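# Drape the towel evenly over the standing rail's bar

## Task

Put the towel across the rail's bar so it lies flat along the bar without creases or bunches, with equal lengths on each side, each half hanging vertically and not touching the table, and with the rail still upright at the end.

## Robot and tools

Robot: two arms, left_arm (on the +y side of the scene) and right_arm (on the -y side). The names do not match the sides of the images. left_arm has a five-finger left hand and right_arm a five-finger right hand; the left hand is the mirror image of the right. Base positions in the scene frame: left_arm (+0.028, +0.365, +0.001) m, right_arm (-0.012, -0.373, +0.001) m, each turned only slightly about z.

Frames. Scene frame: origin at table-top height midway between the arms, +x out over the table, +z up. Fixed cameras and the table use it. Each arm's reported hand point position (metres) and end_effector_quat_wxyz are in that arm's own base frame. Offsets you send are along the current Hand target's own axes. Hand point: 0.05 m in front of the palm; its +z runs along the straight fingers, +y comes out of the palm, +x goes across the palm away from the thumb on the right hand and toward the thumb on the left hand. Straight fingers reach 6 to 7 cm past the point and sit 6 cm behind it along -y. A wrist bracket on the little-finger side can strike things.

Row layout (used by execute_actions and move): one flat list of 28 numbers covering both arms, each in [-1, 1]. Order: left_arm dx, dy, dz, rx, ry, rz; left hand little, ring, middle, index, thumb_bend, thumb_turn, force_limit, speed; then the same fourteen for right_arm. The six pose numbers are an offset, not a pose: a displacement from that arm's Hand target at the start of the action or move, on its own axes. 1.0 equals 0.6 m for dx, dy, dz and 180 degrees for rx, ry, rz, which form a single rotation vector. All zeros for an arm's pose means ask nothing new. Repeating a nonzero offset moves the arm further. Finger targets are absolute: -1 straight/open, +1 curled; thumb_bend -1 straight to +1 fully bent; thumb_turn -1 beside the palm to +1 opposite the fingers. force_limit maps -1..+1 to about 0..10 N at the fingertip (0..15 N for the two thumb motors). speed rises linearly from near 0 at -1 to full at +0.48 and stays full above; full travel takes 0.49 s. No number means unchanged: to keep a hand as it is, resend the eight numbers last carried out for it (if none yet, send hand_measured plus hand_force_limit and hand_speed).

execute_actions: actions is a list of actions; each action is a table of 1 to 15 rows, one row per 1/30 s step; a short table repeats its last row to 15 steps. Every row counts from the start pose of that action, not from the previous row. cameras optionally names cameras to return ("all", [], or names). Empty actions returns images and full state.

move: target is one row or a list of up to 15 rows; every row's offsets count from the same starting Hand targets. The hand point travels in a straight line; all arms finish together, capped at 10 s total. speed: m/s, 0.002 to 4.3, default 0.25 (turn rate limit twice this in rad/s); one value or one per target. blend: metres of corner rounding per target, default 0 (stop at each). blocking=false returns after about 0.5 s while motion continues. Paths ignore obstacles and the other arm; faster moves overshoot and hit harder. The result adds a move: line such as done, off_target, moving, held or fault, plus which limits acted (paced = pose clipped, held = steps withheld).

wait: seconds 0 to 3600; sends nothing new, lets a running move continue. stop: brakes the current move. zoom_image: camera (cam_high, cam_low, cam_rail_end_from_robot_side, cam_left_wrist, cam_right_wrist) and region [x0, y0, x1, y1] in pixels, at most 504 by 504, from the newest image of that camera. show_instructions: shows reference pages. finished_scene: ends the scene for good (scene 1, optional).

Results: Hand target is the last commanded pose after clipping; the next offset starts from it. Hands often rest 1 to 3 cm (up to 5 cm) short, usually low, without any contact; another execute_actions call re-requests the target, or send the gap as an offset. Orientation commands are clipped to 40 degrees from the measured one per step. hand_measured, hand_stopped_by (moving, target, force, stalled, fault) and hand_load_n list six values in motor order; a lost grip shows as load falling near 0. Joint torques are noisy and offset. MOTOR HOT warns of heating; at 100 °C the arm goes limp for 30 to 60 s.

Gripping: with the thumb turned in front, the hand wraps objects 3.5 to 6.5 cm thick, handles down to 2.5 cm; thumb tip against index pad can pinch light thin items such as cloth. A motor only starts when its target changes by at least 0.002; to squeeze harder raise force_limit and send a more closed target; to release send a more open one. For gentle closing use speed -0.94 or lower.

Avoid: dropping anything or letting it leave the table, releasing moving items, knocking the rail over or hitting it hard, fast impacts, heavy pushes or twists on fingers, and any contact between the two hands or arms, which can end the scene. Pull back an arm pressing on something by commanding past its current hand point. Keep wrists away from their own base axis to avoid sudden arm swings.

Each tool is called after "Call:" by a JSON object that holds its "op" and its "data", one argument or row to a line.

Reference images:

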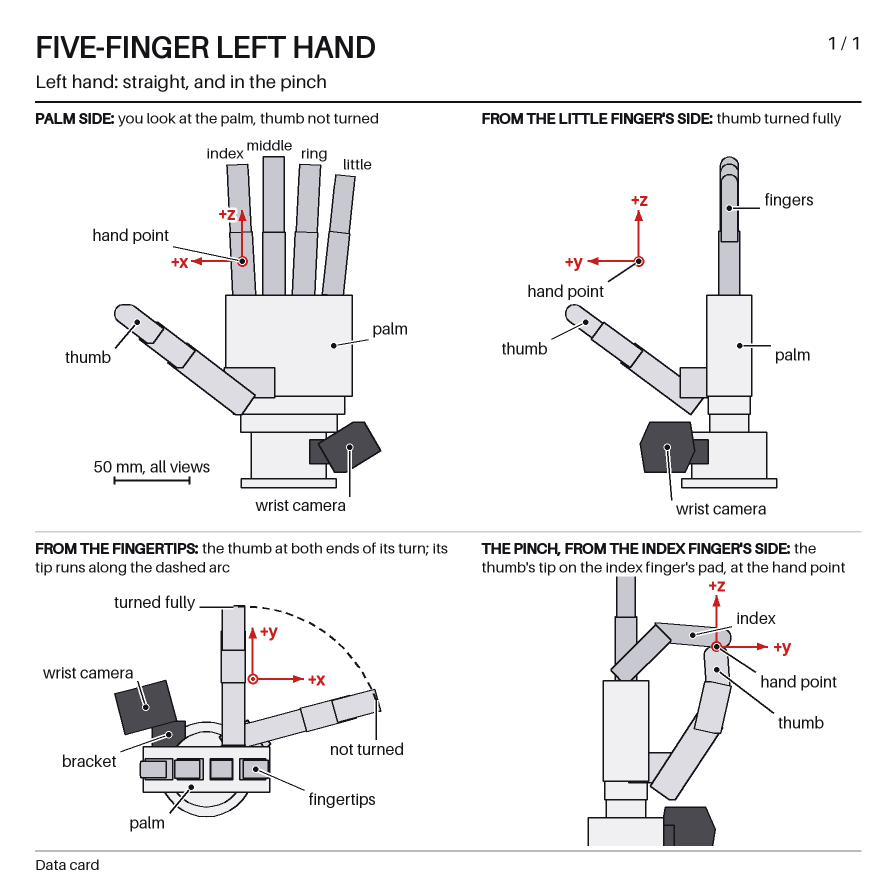

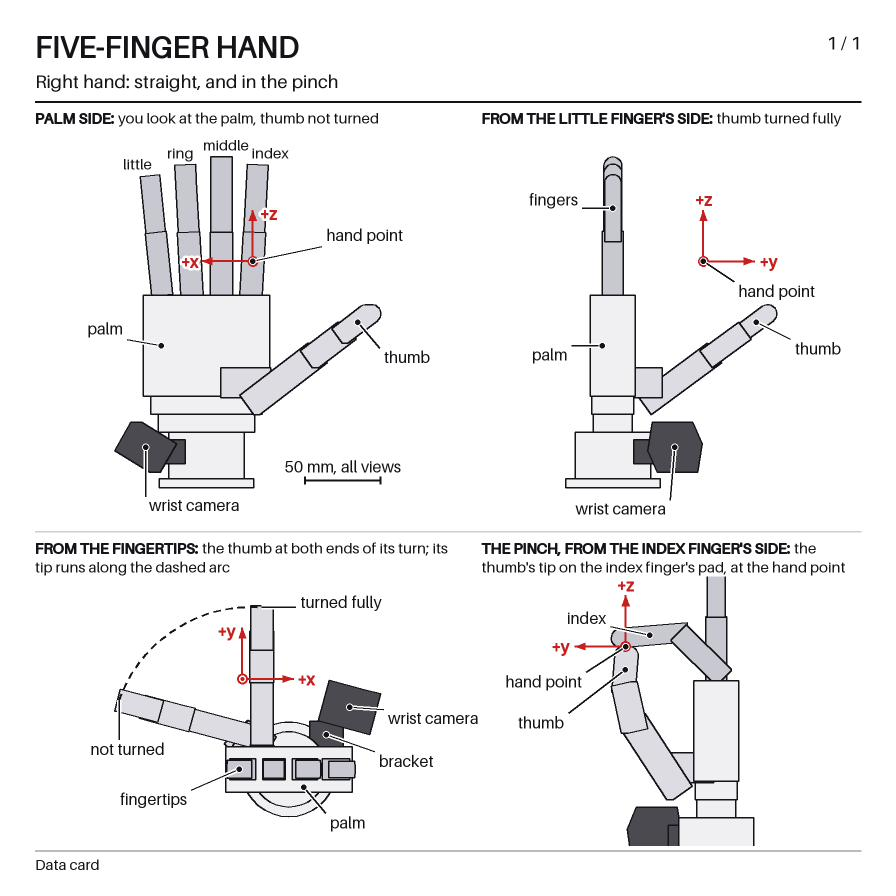

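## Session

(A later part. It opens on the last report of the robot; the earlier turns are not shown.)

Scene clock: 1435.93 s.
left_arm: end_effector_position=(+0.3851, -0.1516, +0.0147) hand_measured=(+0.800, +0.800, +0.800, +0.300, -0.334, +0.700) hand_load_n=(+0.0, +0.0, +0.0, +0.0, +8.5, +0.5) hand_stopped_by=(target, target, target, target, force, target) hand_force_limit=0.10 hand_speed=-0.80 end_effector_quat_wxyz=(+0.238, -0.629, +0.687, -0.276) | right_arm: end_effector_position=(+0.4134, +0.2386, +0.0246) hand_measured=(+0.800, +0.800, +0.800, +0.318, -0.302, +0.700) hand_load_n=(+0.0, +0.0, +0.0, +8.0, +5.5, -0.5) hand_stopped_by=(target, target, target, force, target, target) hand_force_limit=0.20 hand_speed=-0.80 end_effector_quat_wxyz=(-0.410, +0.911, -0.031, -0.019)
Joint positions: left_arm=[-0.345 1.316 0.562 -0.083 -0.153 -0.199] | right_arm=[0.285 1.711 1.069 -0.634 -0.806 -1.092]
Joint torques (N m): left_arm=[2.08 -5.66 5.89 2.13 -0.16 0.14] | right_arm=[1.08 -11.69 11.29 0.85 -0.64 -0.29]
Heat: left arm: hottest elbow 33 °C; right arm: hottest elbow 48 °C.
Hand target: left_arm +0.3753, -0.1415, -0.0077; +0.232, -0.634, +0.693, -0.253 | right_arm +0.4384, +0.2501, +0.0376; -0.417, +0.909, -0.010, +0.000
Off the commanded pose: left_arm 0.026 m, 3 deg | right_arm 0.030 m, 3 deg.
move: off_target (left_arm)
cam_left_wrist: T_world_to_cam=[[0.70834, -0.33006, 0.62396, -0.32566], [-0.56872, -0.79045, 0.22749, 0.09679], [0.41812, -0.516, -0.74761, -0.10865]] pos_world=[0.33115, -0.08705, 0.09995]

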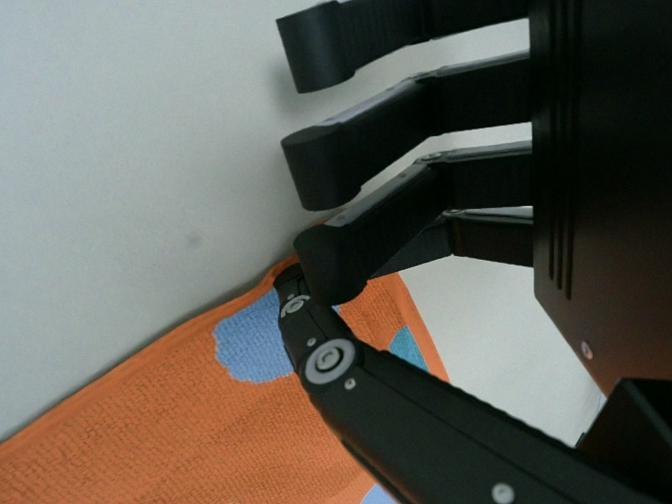

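Call:
{"op": "move", "data": {
  "target": [0,-0.0064,-0.0077,0,0,0,0.8,0.8,0.8,0.36,0.05,0.7,0.3,-0.8,0,0,0,0,0,0,0.8,0.8,0.8,0.5,-0.3,0.7,0.2,-0.8],
  "speed": 0.05,
  "cameras": ["cam_left_wrist"]
}}

Call:
{"op": "move", "data": {
  "target": [0,-0.0107,-0.0128,0,0,0,0.8,0.8,0.8,0.42,0.1,0.7,0.3,-0.8,0,0,0,0,0,0,0.8,0.8,0.8,0.5,-0.3,0.7,0.2,-0.8],
  "speed": 0.05,
  "cameras": ["cam_left_wrist"]
}}

Call:
{"op": "zoom_image", "data": {
  "camera": "cam_left_wrist",
  "region": [200, 180, 460, 400]
}}

Scene clock: 1440.07 s.
left_arm: end_effector_position=(+0.3851, -0.1516, +0.0147) hand_measured=(+0.800, +0.800, +0.800, +0.332, -0.322, +0.700) hand_load_n=(+0.0, +0.0, +0.0, +6.5, +11.5, +0.5) hand_stopped_by=(target, target, target, force, force, target) hand_force_limit=0.30 hand_speed=-0.80 end_effector_quat_wxyz=(+0.238, -0.629, +0.687, -0.276) | right_arm: end_effector_position=(+0.4134, +0.2386, +0.0246) hand_measured=(+0.800, +0.800, +0.800, +0.318, -0.302, +0.700) hand_load_n=(+0.0, +0.0, +0.0, +8.0, +5.5, -0.5) hand_stopped_by=(target, target, target, force, target, target) hand_force_limit=0.20 hand_speed=-0.80 end_effector_quat_wxyz=(-0.410, +0.911, -0.031, -0.019)
Joint positions: left_arm=[-0.345 1.316 0.562 -0.083 -0.153 -0.199] | right_arm=[0.285 1.711 1.069 -0.634 -0.806 -1.092]
Joint torques (N m): left_arm=[2.61 -6.42 6.68 1.29 -0.18 0.13] | right_arm=[0.85 -11.69 11.26 0.85 -0.63 -0.3]
Heat: left arm: hottest elbow 33 °C; right arm: hottest elbow 48 °C.
Hand target: left_arm +0.3753, -0.1415, -0.0017; +0.232, -0.634, +0.693, -0.253 | right_arm +0.4384, +0.2501, +0.0376; -0.417, +0.909, -0.010, +0.000
Off the commanded pose: left_arm 0.022 m, 3 deg | right_arm 0.030 m, 3 deg.
move: off_target (left_arm)
cam_left_wrist: T_world_to_cam=[[0.70834, -0.33006, 0.62396, -0.32566], [-0.56872, -0.79045, 0.22749, 0.09679], [0.41812, -0.516, -0.74761, -0.10865]] pos_world=[0.33115, -0.08705, 0.09995]

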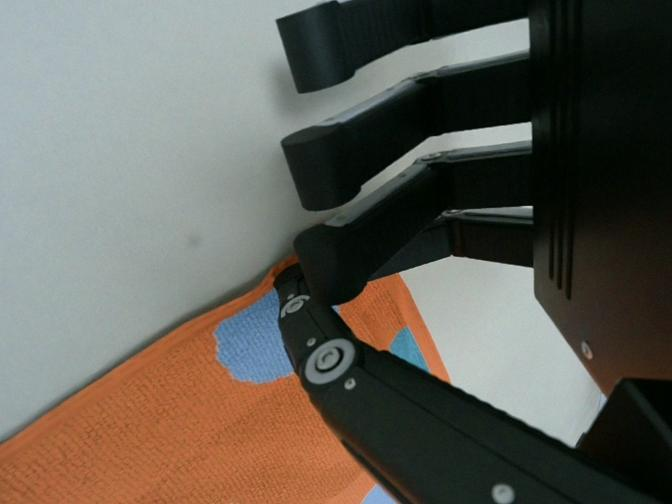

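Scene clock: 1440.67 s.
left_arm: end_effector_position=(+0.3799, -0.1497, +0.0149) hand_measured=(+0.800, +0.800, +0.800, +0.348, -0.322, +0.700) hand_load_n=(+0.0, +0.0, +0.0, +9.0, +12.0, +0.5) hand_stopped_by=(target, target, target, force, force, target) hand_force_limit=0.30 hand_speed=-0.80 end_effector_quat_wxyz=(+0.234, -0.631, +0.689, -0.269) | right_arm: end_effector_position=(+0.4134, +0.2386, +0.0246) hand_measured=(+0.800, +0.800, +0.800, +0.318, -0.302, +0.700) hand_load_n=(+0.0, +0.0, +0.0, +8.0, +5.5, -1.0) hand_stopped_by=(target, target, target, force, target, target) hand_force_limit=0.20 hand_speed=-0.80 end_effector_quat_wxyz=(-0.410, +0.911, -0.031, -0.019)
Joint positions: left_arm=[-0.345 1.306 0.562 -0.112 -0.153 -0.199] | right_arm=[0.285 1.711 1.069 -0.634 -0.806 -1.092]
Joint torques (N m): left_arm=[1.9 -7.65 7.8 0.51 -0.17 0.17] | right_arm=[1.14 -11.69 11.3 0.81 -0.64 -0.31]
Heat: left arm: hottest elbow 33 °C; right arm: hottest elbow 48 °C.
Hand target: left_arm +0.3753, -0.1415, +0.0083; +0.232, -0.634, +0.693, -0.253 | right_arm +0.4384, +0.2501, +0.0376; -0.417, +0.909, -0.010, +0.000
Off the commanded pose: left_arm 0.012 m, 2 deg | right_arm 0.030 m, 3 deg.
move: off_target (left_arm)
cam_left_wrist: T_world_to_cam=[[0.71856, -0.33375, 0.61015, -0.3257], [-0.56492, -0.79181, 0.23217, 0.09358], [0.40564, -0.51152, -0.7575, -0.09982]] pos_world=[0.32739, -0.08566, 0.10139]

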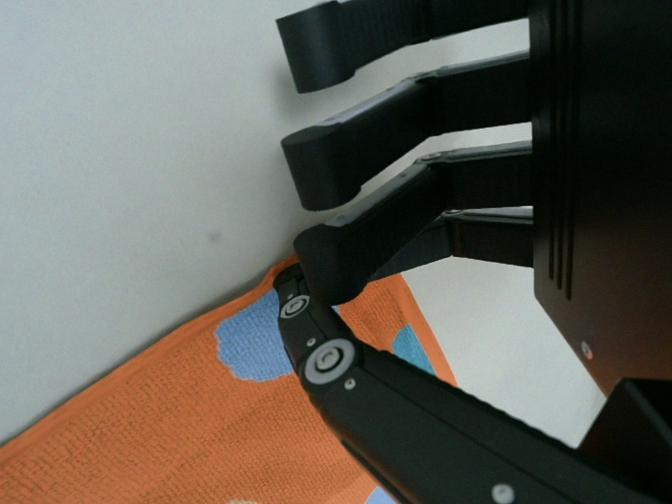

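Scaled by 1.938 from the camera's image (finer frame: 960x720).

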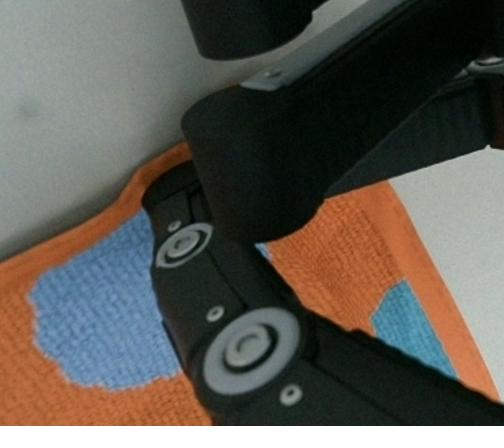

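Call:
{"op": "execute_actions", "data": {
  "actions": []
}}

Scene clock: 1460.07 s.
left_arm: end_effector_position=(+0.3799, -0.1497, +0.0149) hand_measured=(+0.800, +0.800, +0.800, +0.348, -0.322, +0.700) hand_load_n=(+0.0, +0.0, +0.0, +9.0, +12.0, +0.0) hand_stopped_by=(target, target, target, force, force, target) hand_force_limit=0.30 hand_speed=-0.80 end_effector_quat_wxyz=(+0.234, -0.631, +0.689, -0.269) | right_arm: end_effector_position=(+0.4134, +0.2386, +0.0246) hand_measured=(+0.800, +0.800, +0.800, +0.318, -0.302, +0.700) hand_load_n=(+0.0, +0.0, +0.0, +8.0, +5.5, -0.5) hand_stopped_by=(target, target, target, force, target, target) hand_force_limit=0.20 hand_speed=-0.80 end_effector_quat_wxyz=(-0.410, +0.911, -0.031, -0.019)
Joint positions: left_arm=[-0.345 1.306 0.562 -0.112 -0.153 -0.199] | right_arm=[0.285 1.711 1.069 -0.634 -0.806 -1.092]
Joint velocities: within noise
Joint torques (N m): left_arm=[2.08 -7.3 7.53 0.81 -0.15 0.14] | right_arm=[1.03 -11.75 11.26 0.83 -0.64 -0.29]
Heat: left arm: hottest elbow 33 °C; right arm: hottest elbow 49 °C.
Hand target: left_arm +0.3753, -0.1415, +0.0083; +0.232, -0.634, +0.693, -0.253 | right_arm +0.4384, +0.2501, +0.0376; -0.417, +0.909, -0.010, +0.000
Off the commanded pose: left_arm 0.012 m, 2 deg | right_arm 0.030 m, 3 deg.
camera_calibration:
cam_left_wrist: T_world_to_cam=[[0.71856, -0.33375, 0.61015, -0.3257], [-0.56492, -0.79181, 0.23217, 0.09358], [0.40564, -0.51152, -0.7575, -0.09982]] pos_world=[0.32739, -0.08566, 0.10139]
cam_right_wrist: T_world_to_cam=[[0.18413, -0.66623, -0.72266, 0.10103], [-0.81948, -0.51002, 0.26139, 0.44509], [-0.54272, 0.54408, -0.63987, 0.22493]] pos_world=[0.46821, 0.17193, 0.10059]

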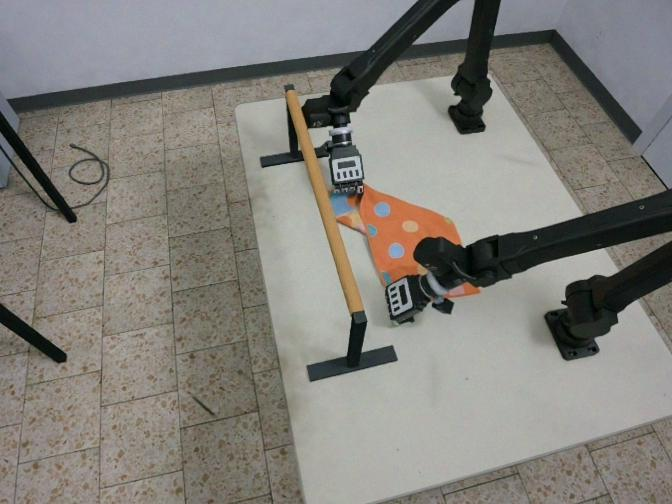

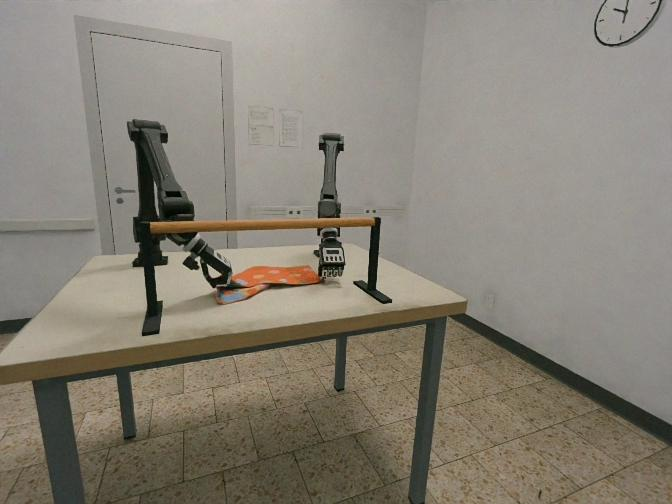

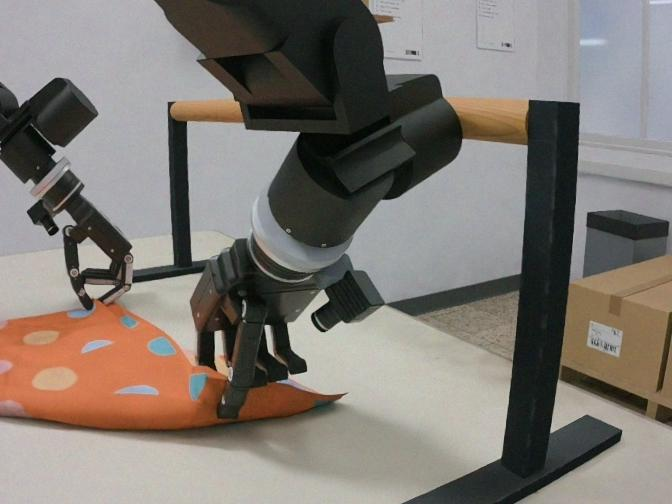

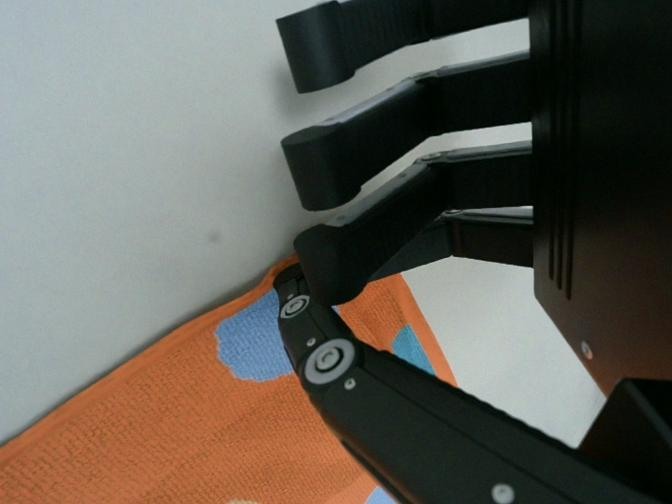

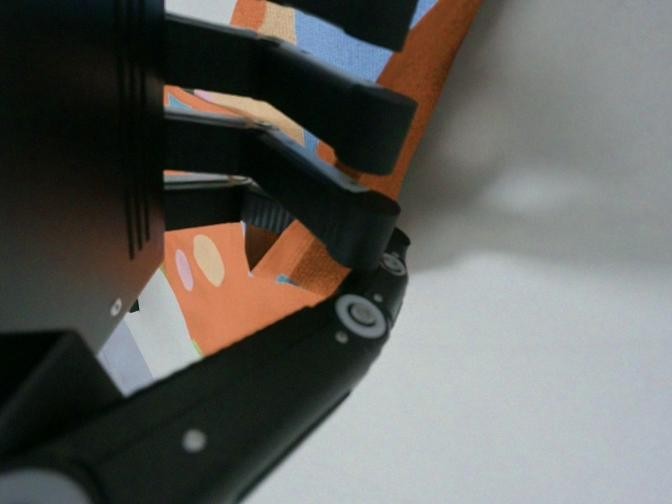

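Call:
{"op": "move", "data": {
  "target": [
    [0.0087,-0.003,-0.1063,0,0,0,0.8,0.8,0.8,0.42,0.1,0.7,0.3,-0.8,-0.0673,-0.0613,-0.0558,0,0,0,0.8,0.8,0.8,0.5,-0.3,0.7,0.2,-0.8],
    [0.0106,-0.258,-0.436,0,0,0,0.8,0.8,0.8,0.42,0.1,0.7,0.3,-0.8,-0.0875,-0.3767,-0.328,0,0,0,0.8,0.8,0.8,0.5,-0.3,0.7,0.2,-0.8]
  ],
  "speed": [0.06,0.1],
  "blend": [0.02,0],
  "cameras": ["all"]
}}

Scene clock: 1474.67 s.
left_arm: end_effector_position=(+0.3212, -0.1372, +0.2938) hand_measured=(+0.800, +0.800, +0.800, +0.348, -0.322, +0.700) hand_load_n=(+0.0, +0.0, +0.0, +9.0, +12.0, +0.0) hand_stopped_by=(target, target, target, force, force, target) hand_force_limit=0.30 hand_speed=-0.80 end_effector_quat_wxyz=(+0.229, -0.636, +0.696, -0.244) | right_arm: end_effector_position=(+0.3840, +0.2443, +0.3090) hand_measured=(+0.800, +0.800, +0.800, +0.318, -0.302, +0.700) hand_load_n=(+0.0, +0.0, +0.0, +8.0, +5.5, -0.5) hand_stopped_by=(target, target, target, force, target, target) hand_force_limit=0.20 hand_speed=-0.80 end_effector_quat_wxyz=(-0.410, +0.912, -0.018, -0.022)
Joint positions: left_arm=[-0.387 0.922 1.101 -1.091 -0.195 -0.23] | right_arm=[0.318 1.447 1.544 -1.362 -0.802 -1.083]
Joint torques (N m): left_arm=[-0.97 -4.42 13.14 1.14 -0.23 -0.09] | right_arm=[0.73 -11.99 12.18 0.62 -0.42 -0.01]
Heat: left arm: hottest elbow 34 °C; right arm: hottest elbow 49 °C.
Hand target: left_arm +0.3249, -0.1436, +0.3081; +0.232, -0.634, +0.693, -0.253 | right_arm +0.3881, +0.2491, +0.3376; -0.417, +0.909, -0.010, +0.000
Off the commanded pose: left_arm 0.016 m, 1 deg | right_arm 0.029 m, 3 deg.
move: off_target (left_arm, right_arm)
cam_left_wrist: T_world_to_cam=[[0.74726, -0.34526, 0.56781, -0.44783], [-0.54794, -0.80356, 0.2325, -0.00145], [0.37599, -0.48486, -0.78964, 0.16421]] pos_world=[0.27211, -0.07616, 0.38429]
cam_right_wrist: T_world_to_cam=[[0.2045, -0.66183, -0.72122, 0.30638], [-0.80782, -0.53021, 0.2575, 0.35118], [-0.55282, 0.52996, -0.64307, 0.39615]] pos_world=[0.44004, 0.17903, 0.38529]

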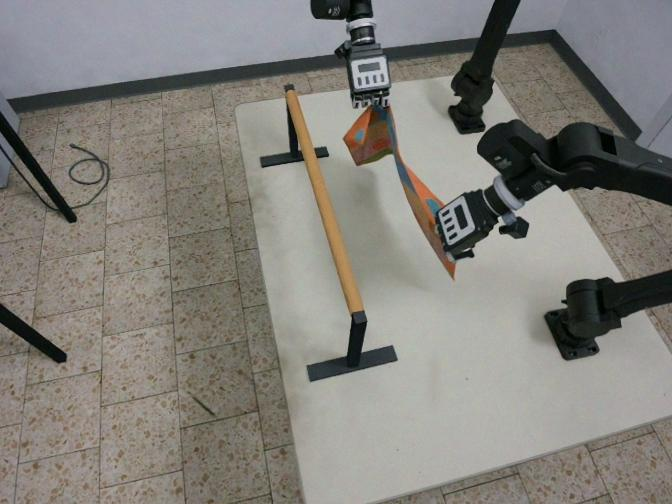

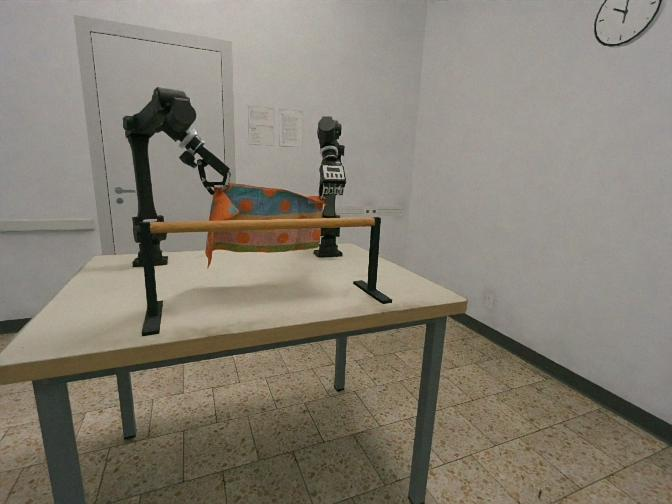

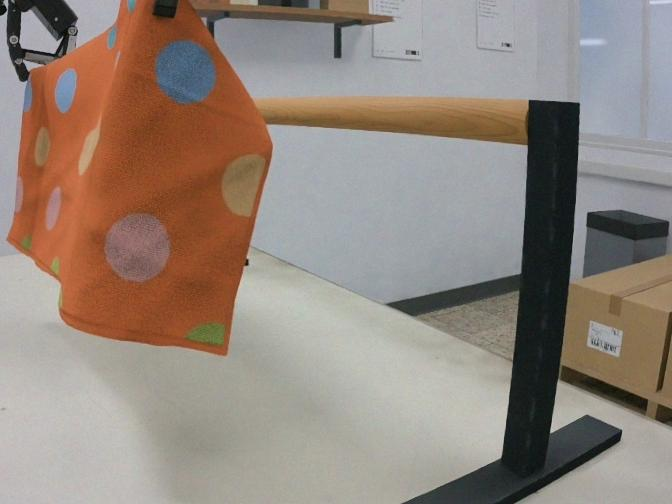

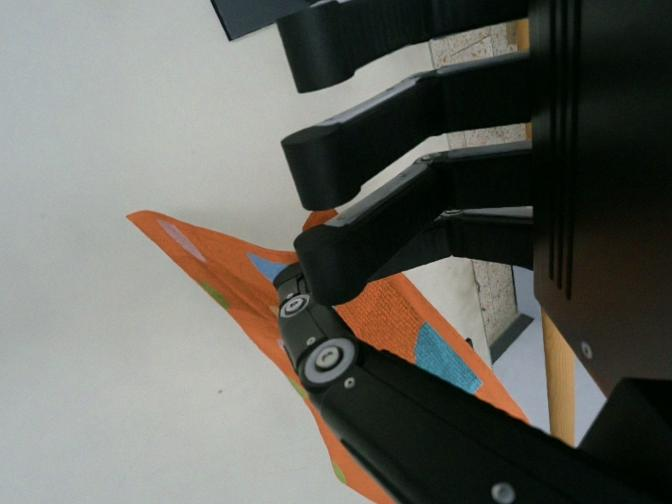

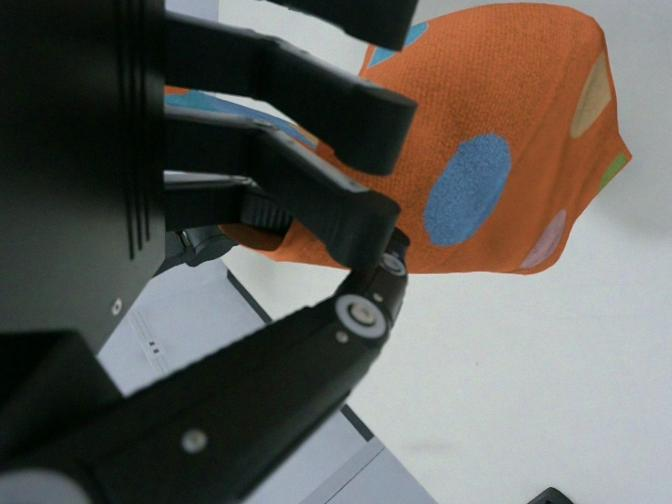

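Call:
{"op": "move", "data": {
  "target": [
    [0.1388,0.057,0.0177,0,0,0,0.8,0.8,0.8,0.42,0.1,0.7,0.3,-0.8,-0.062,0.1267,-0.0697,0.0013,0.1263,0.1088,0.8,0.8,0.8,0.5,-0.3,0.7,0.2,-0.8],
    [0.0762,0.0823,0.1918,0,0,0,0.8,0.8,0.8,0.42,0.1,0.7,0.3,-0.8,0.0043,0.2187,0.0783,0.0013,0.1263,0.1088,0.8,0.8,0.8,0.5,-0.3,0.7,0.2,-0.8],
    [0.018,0.144,0.358,0,0,0,0.8,0.8,0.8,0.42,0.1,0.7,0.3,-0.8,0.0708,0.3168,0.2318,0.0013,0.1263,0.1088,0.8,0.8,0.8,0.5,-0.3,0.7,0.2,-0.8],
    [-0.0193,0.1915,0.4595,0,0,0,0.8,0.8,0.8,0.42,0.1,0.7,0.3,-0.8,0.0873,0.383,0.3335,0.0013,0.1263,0.1088,0.8,0.8,0.8,0.5,-0.3,0.7,0.2,-0.8],
    [-0.0855,0.198,0.4538,0,0,0,0.8,0.8,0.8,0.42,0.1,0.7,0.3,-0.8,0.0852,0.3395,0.3842,0.0013,0.1263,0.1088,0.8,0.8,0.8,0.5,-0.3,0.7,0.2,-0.8]
  ],
  "speed": [0.08,0.1,0.1,0.08,0.06],
  "blend": [0.02,0.03,0.03,0.02,0],
  "cameras": ["all"]
}}

Scene clock: 1503.17 s.
left_arm: end_effector_position=(+0.4118, -0.1046, +0.0228) hand_measured=(+0.800, +0.800, +0.800, +0.348, -0.322, +0.700) hand_load_n=(+0.0, +0.0, +0.0, +9.0, +12.0, +0.0) hand_stopped_by=(target, target, target, force, force, target) hand_force_limit=0.30 hand_speed=-0.80 end_effector_quat_wxyz=(+0.226, -0.636, +0.694, -0.250) | right_arm: end_effector_position=(+0.4268, +0.2816, +0.0278) hand_measured=(+0.800, +0.800, +0.800, +0.318, -0.302, +0.700) hand_load_n=(+0.5, +0.0, +0.0, +7.5, +5.5, -0.5) hand_stopped_by=(target, target, target, force, target, target) hand_force_limit=0.20 hand_speed=-0.80 end_effector_quat_wxyz=(-0.396, +0.879, -0.244, +0.102)
Joint positions: left_arm=[-0.193 1.353 0.651 -0.185 -0.063 -0.082] | right_arm=[0.411 1.599 0.884 -0.123 -0.46 -0.439]
Joint torques (N m): left_arm=[2.08 -9.05 7.45 2.3 0.1 0.09] | right_arm=[0.73 -10.4 8.51 2.43 -0.08 0]
Heat: left arm: hottest elbow 36 °C; right arm: hottest elbow 47 °C.
Hand target: left_arm +0.4136, -0.0998, +0.0235; +0.232, -0.634, +0.693, -0.253 | right_arm +0.4376, +0.2902, +0.0324; -0.403, +0.875, -0.245, +0.108
Off the commanded pose: left_arm 0.005 m, 1 deg | right_arm 0.015 m, 1 deg.
move: off_target (right_arm)
cam_left_wrist: T_world_to_cam=[[0.74466, -0.33949, 0.57466, -0.34888], [-0.55059, -0.79912, 0.24137, 0.13865], [0.37727, -0.49614, -0.78199, -0.06988]] pos_world=[0.3625, -0.04232, 0.11237]
cam_right_wrist: T_world_to_cam=[[-0.128, -0.69259, -0.70989, 0.26974], [-0.97267, -0.05216, 0.22627, 0.41466], [-0.19374, 0.71945, -0.66698, 0.01324]] pos_world=[0.44041, 0.19892, 0.1065]

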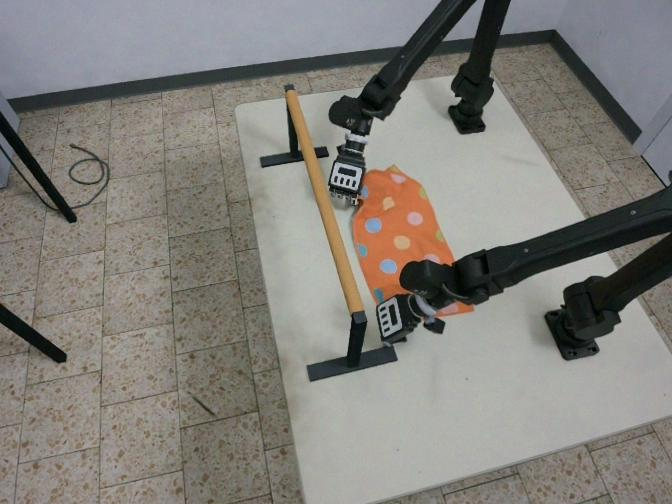

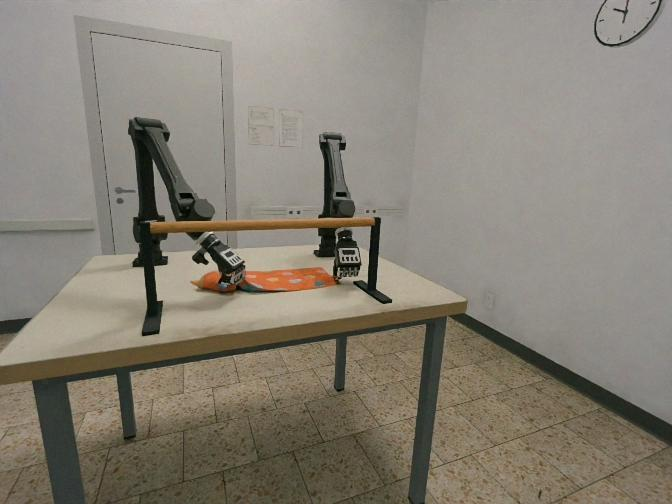

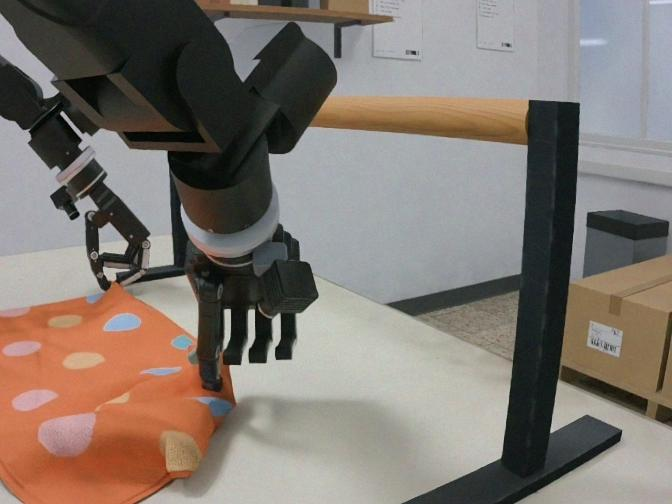

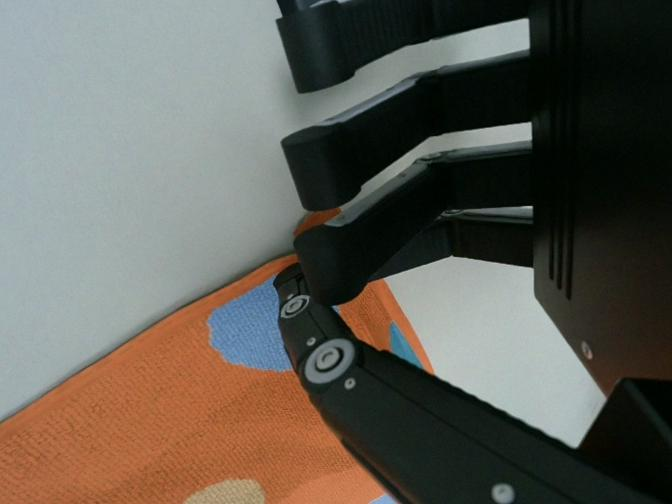

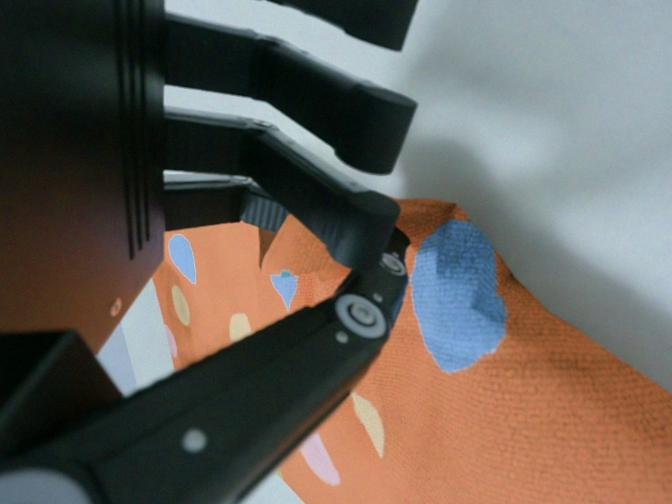

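Call:
{"op": "zoom_image", "data": {
  "camera": "cam_high",
  "region": [300, 130, 520, 370]
}}

Call:
{"op": "zoom_image", "data": {
  "camera": "cam_rail_end_from_robot_side",
  "region": [0, 200, 340, 504]
}}

Call:
{"op": "zoom_image", "data": {
  "camera": "cam_low",
  "region": [140, 210, 400, 330]
}}

Scaled by 2.100 from the camera's image (finer frame: 960x720).

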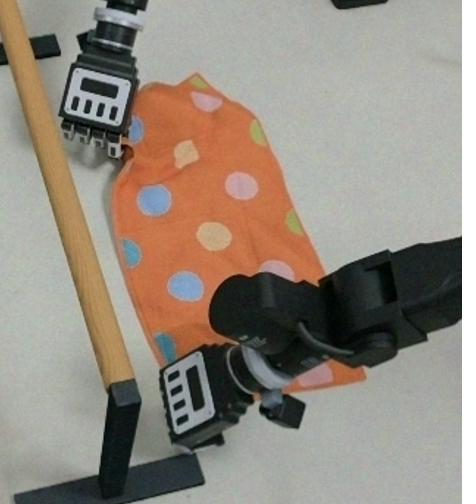

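Scaled by 1.482 from the camera's image (finer frame: 960x720).

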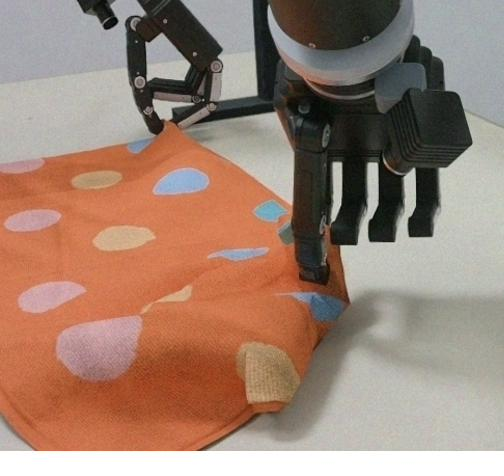

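Scaled by 1.938 from the camera's image (finer frame: 960x720).

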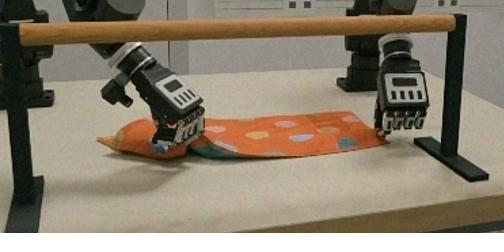

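Call:
{"op": "move", "data": {
  "target": [
    [0.0215,-0.1788,-0.4702,0,0,0,0.8,0.8,0.8,0.42,0.1,0.7,0.3,-0.8,-0.1458,-0.3208,-0.3915,0,0,0,0.8,0.8,0.8,0.5,-0.3,0.7,0.2,-0.8],
    [0.2778,-0.2045,-0.4487,0,0,0,0.8,0.8,0.8,0.42,0.1,0.7,0.3,-0.8,-0.0093,-0.179,-0.5587,0,0,0,0.8,0.8,0.8,0.5,-0.3,0.7,0.2,-0.8]
  ],
  "speed": [0.1,0.08],
  "blend": [0.04,0],
  "cameras": ["cam_high","cam_low","cam_rail_end_from_robot_side"]
}}

Scene clock: 1549.90 s.
left_arm: end_effector_position=(+0.3160, -0.2504, +0.2915) hand_measured=(+0.800, +0.800, +0.800, +0.348, -0.322, +0.700) hand_load_n=(+0.0, +0.0, +0.0, +9.0, +12.0, +0.0) hand_stopped_by=(target, target, target, force, force, target) hand_force_limit=0.30 hand_speed=-0.80 end_effector_quat_wxyz=(+0.231, -0.634, +0.698, -0.240) | right_arm: end_effector_position=(+0.3342, +0.1356, +0.3046) hand_measured=(+0.800, +0.800, +0.800, +0.318, -0.302, +0.700) hand_load_n=(+0.0, +0.0, +0.0, +8.5, +5.5, -1.0) hand_stopped_by=(target, target, target, force, target, target) hand_force_limit=0.20 hand_speed=-0.80 end_effector_quat_wxyz=(-0.392, +0.878, -0.262, +0.080)
Joint positions: left_arm=[-0.725 1.09 1.21 -1.122 -0.395 -0.512] | right_arm=[0.087 1.076 1.198 -1.16 -0.661 -0.717]
Joint torques (N m): left_arm=[-0.26 -6.65 13.55 1.02 -0.35 -0.12] | right_arm=[-0.15 -6.77 11.99 1.06 -0.63 -0.27]
Heat: left arm: hottest elbow 35 °C; right arm: hottest elbow 45 °C.
Hand target: left_arm +0.3196, -0.2589, +0.3084; +0.232, -0.634, +0.693, -0.253 | right_arm +0.3400, +0.1340, +0.3324; -0.403, +0.875, -0.245, +0.108
Off the commanded pose: left_arm 0.019 m, 2 deg | right_arm 0.028 m, 4 deg.
move: off_target (left_arm, right_arm)

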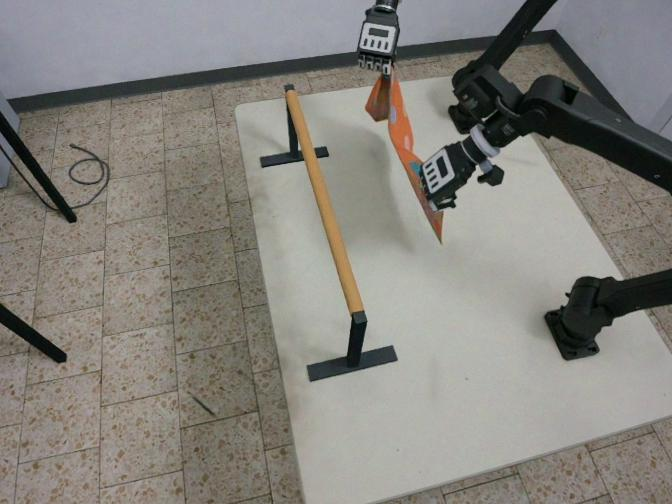

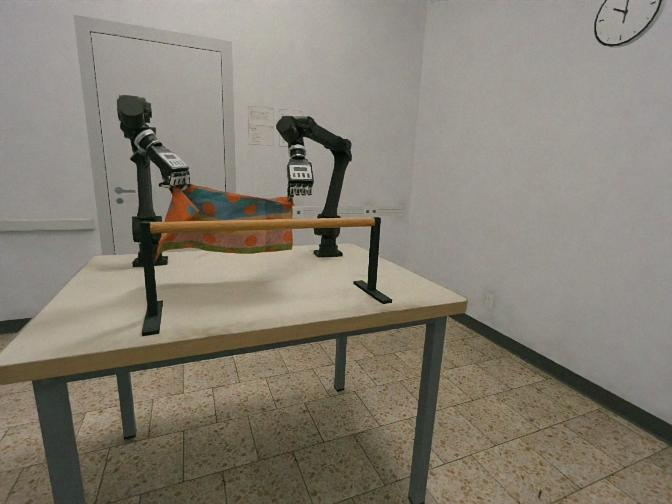

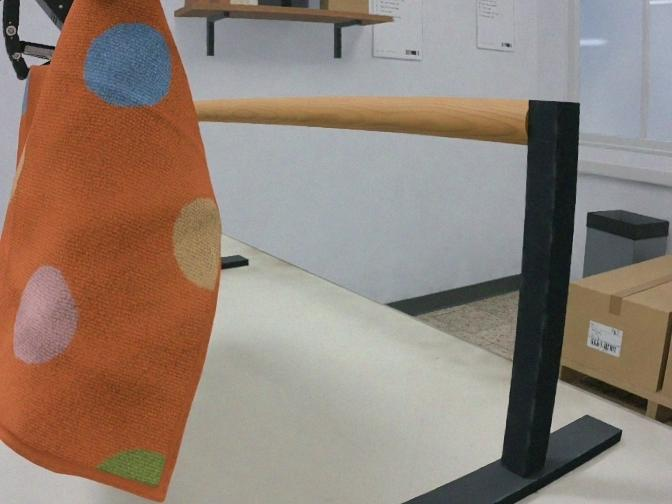

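Call:
{"op": "move", "data": {
  "target": [
    [-0.0106,0.0333,0.168,0,0,0,0.8,0.8,0.8,0.42,0.1,0.7,0.3,-0.8,0.072,0.0912,0.1362,0,0,0,0.8,0.8,0.8,0.5,-0.3,0.7,0.2,-0.8],
    [-0.1153,0.0973,0.2885,0,0,0,0.8,0.8,0.8,0.42,0.1,0.7,0.3,-0.8,0.0556,0.1227,0.304,0,0,0,0.8,0.8,0.8,0.5,-0.3,0.7,0.2,-0.8],
    [-0.2166,0.178,0.3905,0,0,0,0.8,0.8,0.8,0.42,0.1,0.7,0.3,-0.8,0.0183,0.163,0.4622,0,0,0,0.8,0.8,0.8,0.5,-0.3,0.7,0.2,-0.8],
    [-0.2913,0.2273,0.4339,0,0,0,0.8,0.8,0.8,0.42,0.1,0.7,0.3,-0.8,-0.0207,0.1762,0.5575,0,0,0,0.8,0.8,0.8,0.5,-0.3,0.7,0.2,-0.8],
    [-0.3411,0.2323,0.4297,0,0,0,0.8,0.8,0.8,0.42,0.1,0.7,0.3,-0.8,-0.0471,0.1487,0.5898,0,0,0,0.8,0.8,0.8,0.5,-0.3,0.7,0.2,-0.8]
  ],
  "speed": [0.1,0.08,0.08,0.06,0.05],
  "blend": [0.02,0.02,0.02,0.02,0],
  "cameras": ["all"]
}}

Scene clock: 1564.80 s.
left_arm: end_effector_position=(+0.3966, -0.0670, +0.0252) hand_measured=(+0.800, +0.800, +0.800, +0.348, -0.322, +0.700) hand_load_n=(+0.0, +0.0, +0.0, +9.0, +11.5, +0.0) hand_stopped_by=(target, target, target, force, force, target) hand_force_limit=0.30 hand_speed=-0.80 end_effector_quat_wxyz=(-0.227, +0.635, -0.693, +0.255) | right_arm: end_effector_position=(+0.4088, +0.3204, +0.0274) hand_measured=(+0.800, +0.800, +0.800, +0.318, -0.302, +0.700) hand_load_n=(+0.0, +0.5, +0.0, +8.0, +5.5, -0.5) hand_stopped_by=(target, target, target, force, target, target) hand_force_limit=0.20 hand_speed=-0.80 end_effector_quat_wxyz=(-0.394, +0.881, -0.244, +0.100)
Joint positions: left_arm=[-0.084 1.287 0.594 -0.181 0.011 -0.001] | right_arm=[0.508 1.603 0.885 -0.094 -0.395 -0.363]
Joint torques (N m): left_arm=[2.32 -7.36 7.45 2.36 0.07 0.21] | right_arm=[0.56 -10.52 9.05 2.47 0.02 -0.02]
Heat: left arm: hottest elbow 35 °C; right arm: hottest elbow 46 °C.
Hand target: left_arm +0.3971, -0.0602, +0.0216; -0.232, +0.634, -0.693, +0.253 | right_arm +0.4220, +0.3299, +0.0343; -0.403, +0.875, -0.245, +0.108
Off the commanded pose: left_arm 0.008 m, 1 deg | right_arm 0.018 m, 2 deg.
move: off_target (right_arm); blend cut to 0.0151 m at target 4
cam_left_wrist: T_world_to_cam=[[0.73844, -0.33644, 0.58439, -0.32373], [-0.55404, -0.79672, 0.24141, 0.16129], [0.38438, -0.50205, -0.77473, -0.04698]] pos_world=[0.34647, -0.004, 0.11385]
cam_right_wrist: T_world_to_cam=[[-0.12949, -0.69517, -0.70709, 0.29541], [-0.97148, -0.05391, 0.2309, 0.39922], [-0.19864, 0.71682, -0.66836, -0.01541]] pos_world=[0.42303, 0.23793, 0.1064]

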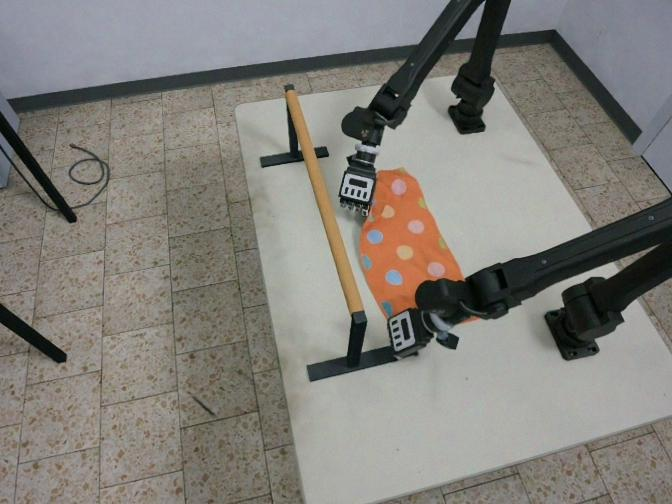

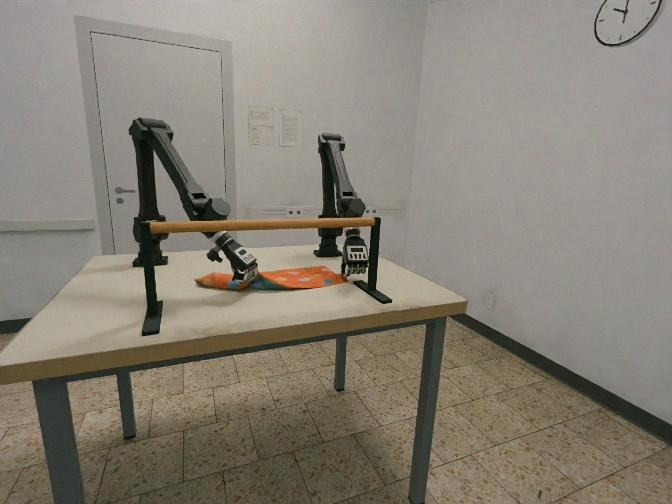

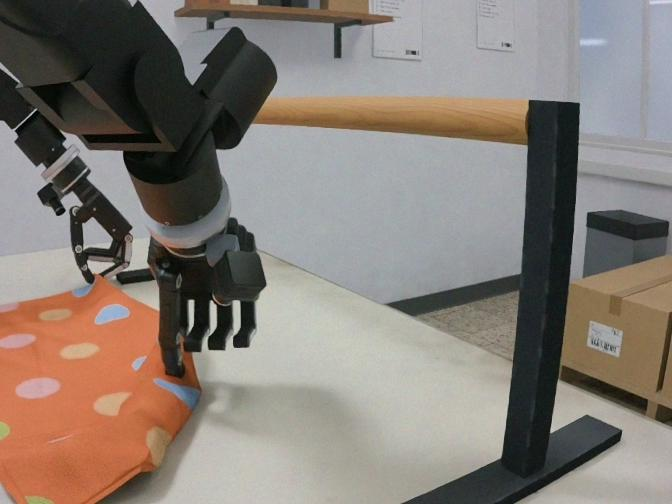

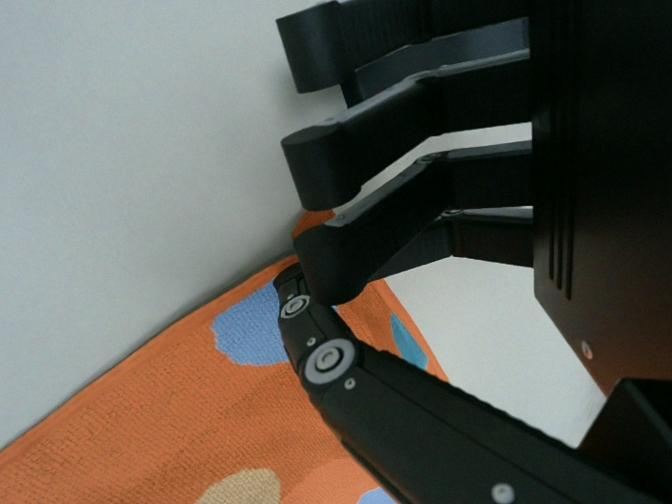

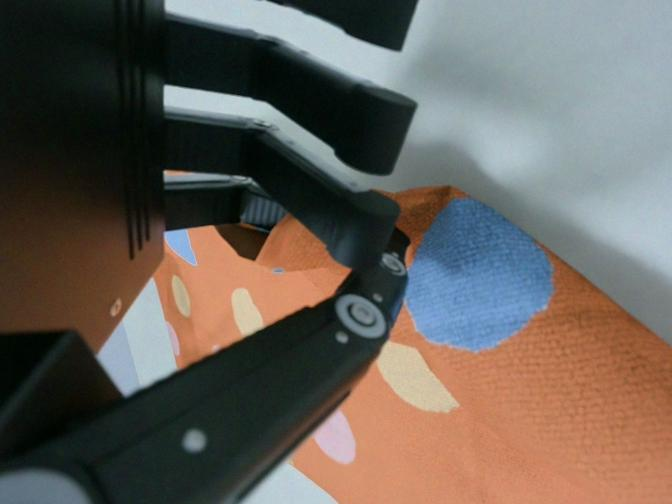

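Call:
{"op": "zoom_image", "data": {
  "camera": "cam_high",
  "region": [320, 140, 500, 350]
}}

Call:
{"op": "zoom_image", "data": {
  "camera": "cam_rail_end_from_robot_side",
  "region": [0, 250, 300, 504]
}}

Call:
{"op": "zoom_image", "data": {
  "camera": "cam_low",
  "region": [170, 210, 380, 310]
}}

Call:
{"op": "zoom_image", "data": {
  "camera": "cam_right_wrist",
  "region": [200, 100, 672, 504]
}}

Scaled by 2.400 from the camera's image (finer frame: 960x720).

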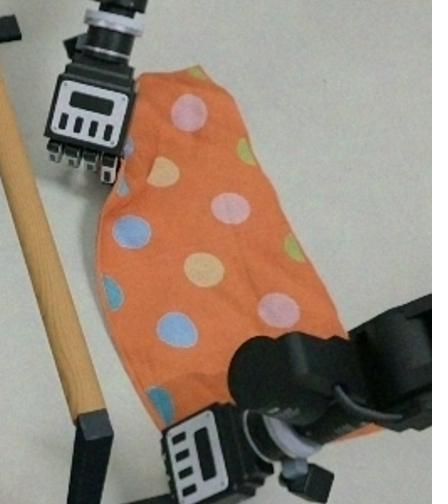

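Scaled by 1.680 from the camera's image (finer frame: 960x720).

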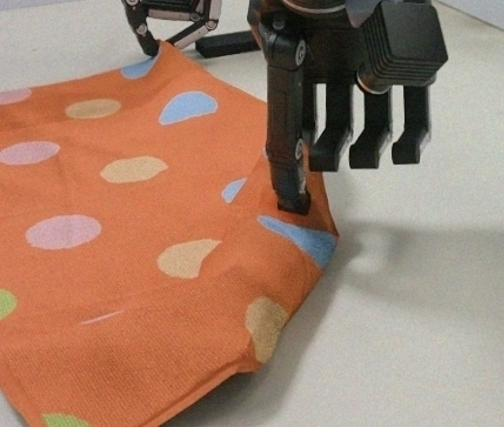

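Scaled by 2.400 from the camera's image (finer frame: 960x720).

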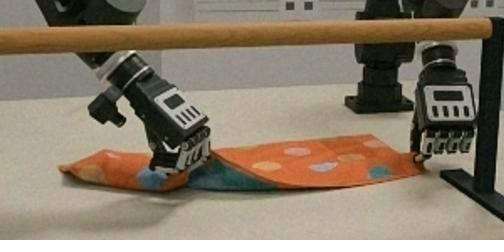

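Scaled by 1.068 from the camera's image (finer frame: 960x720).

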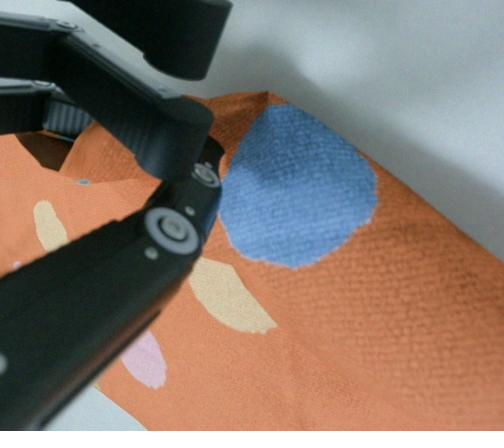

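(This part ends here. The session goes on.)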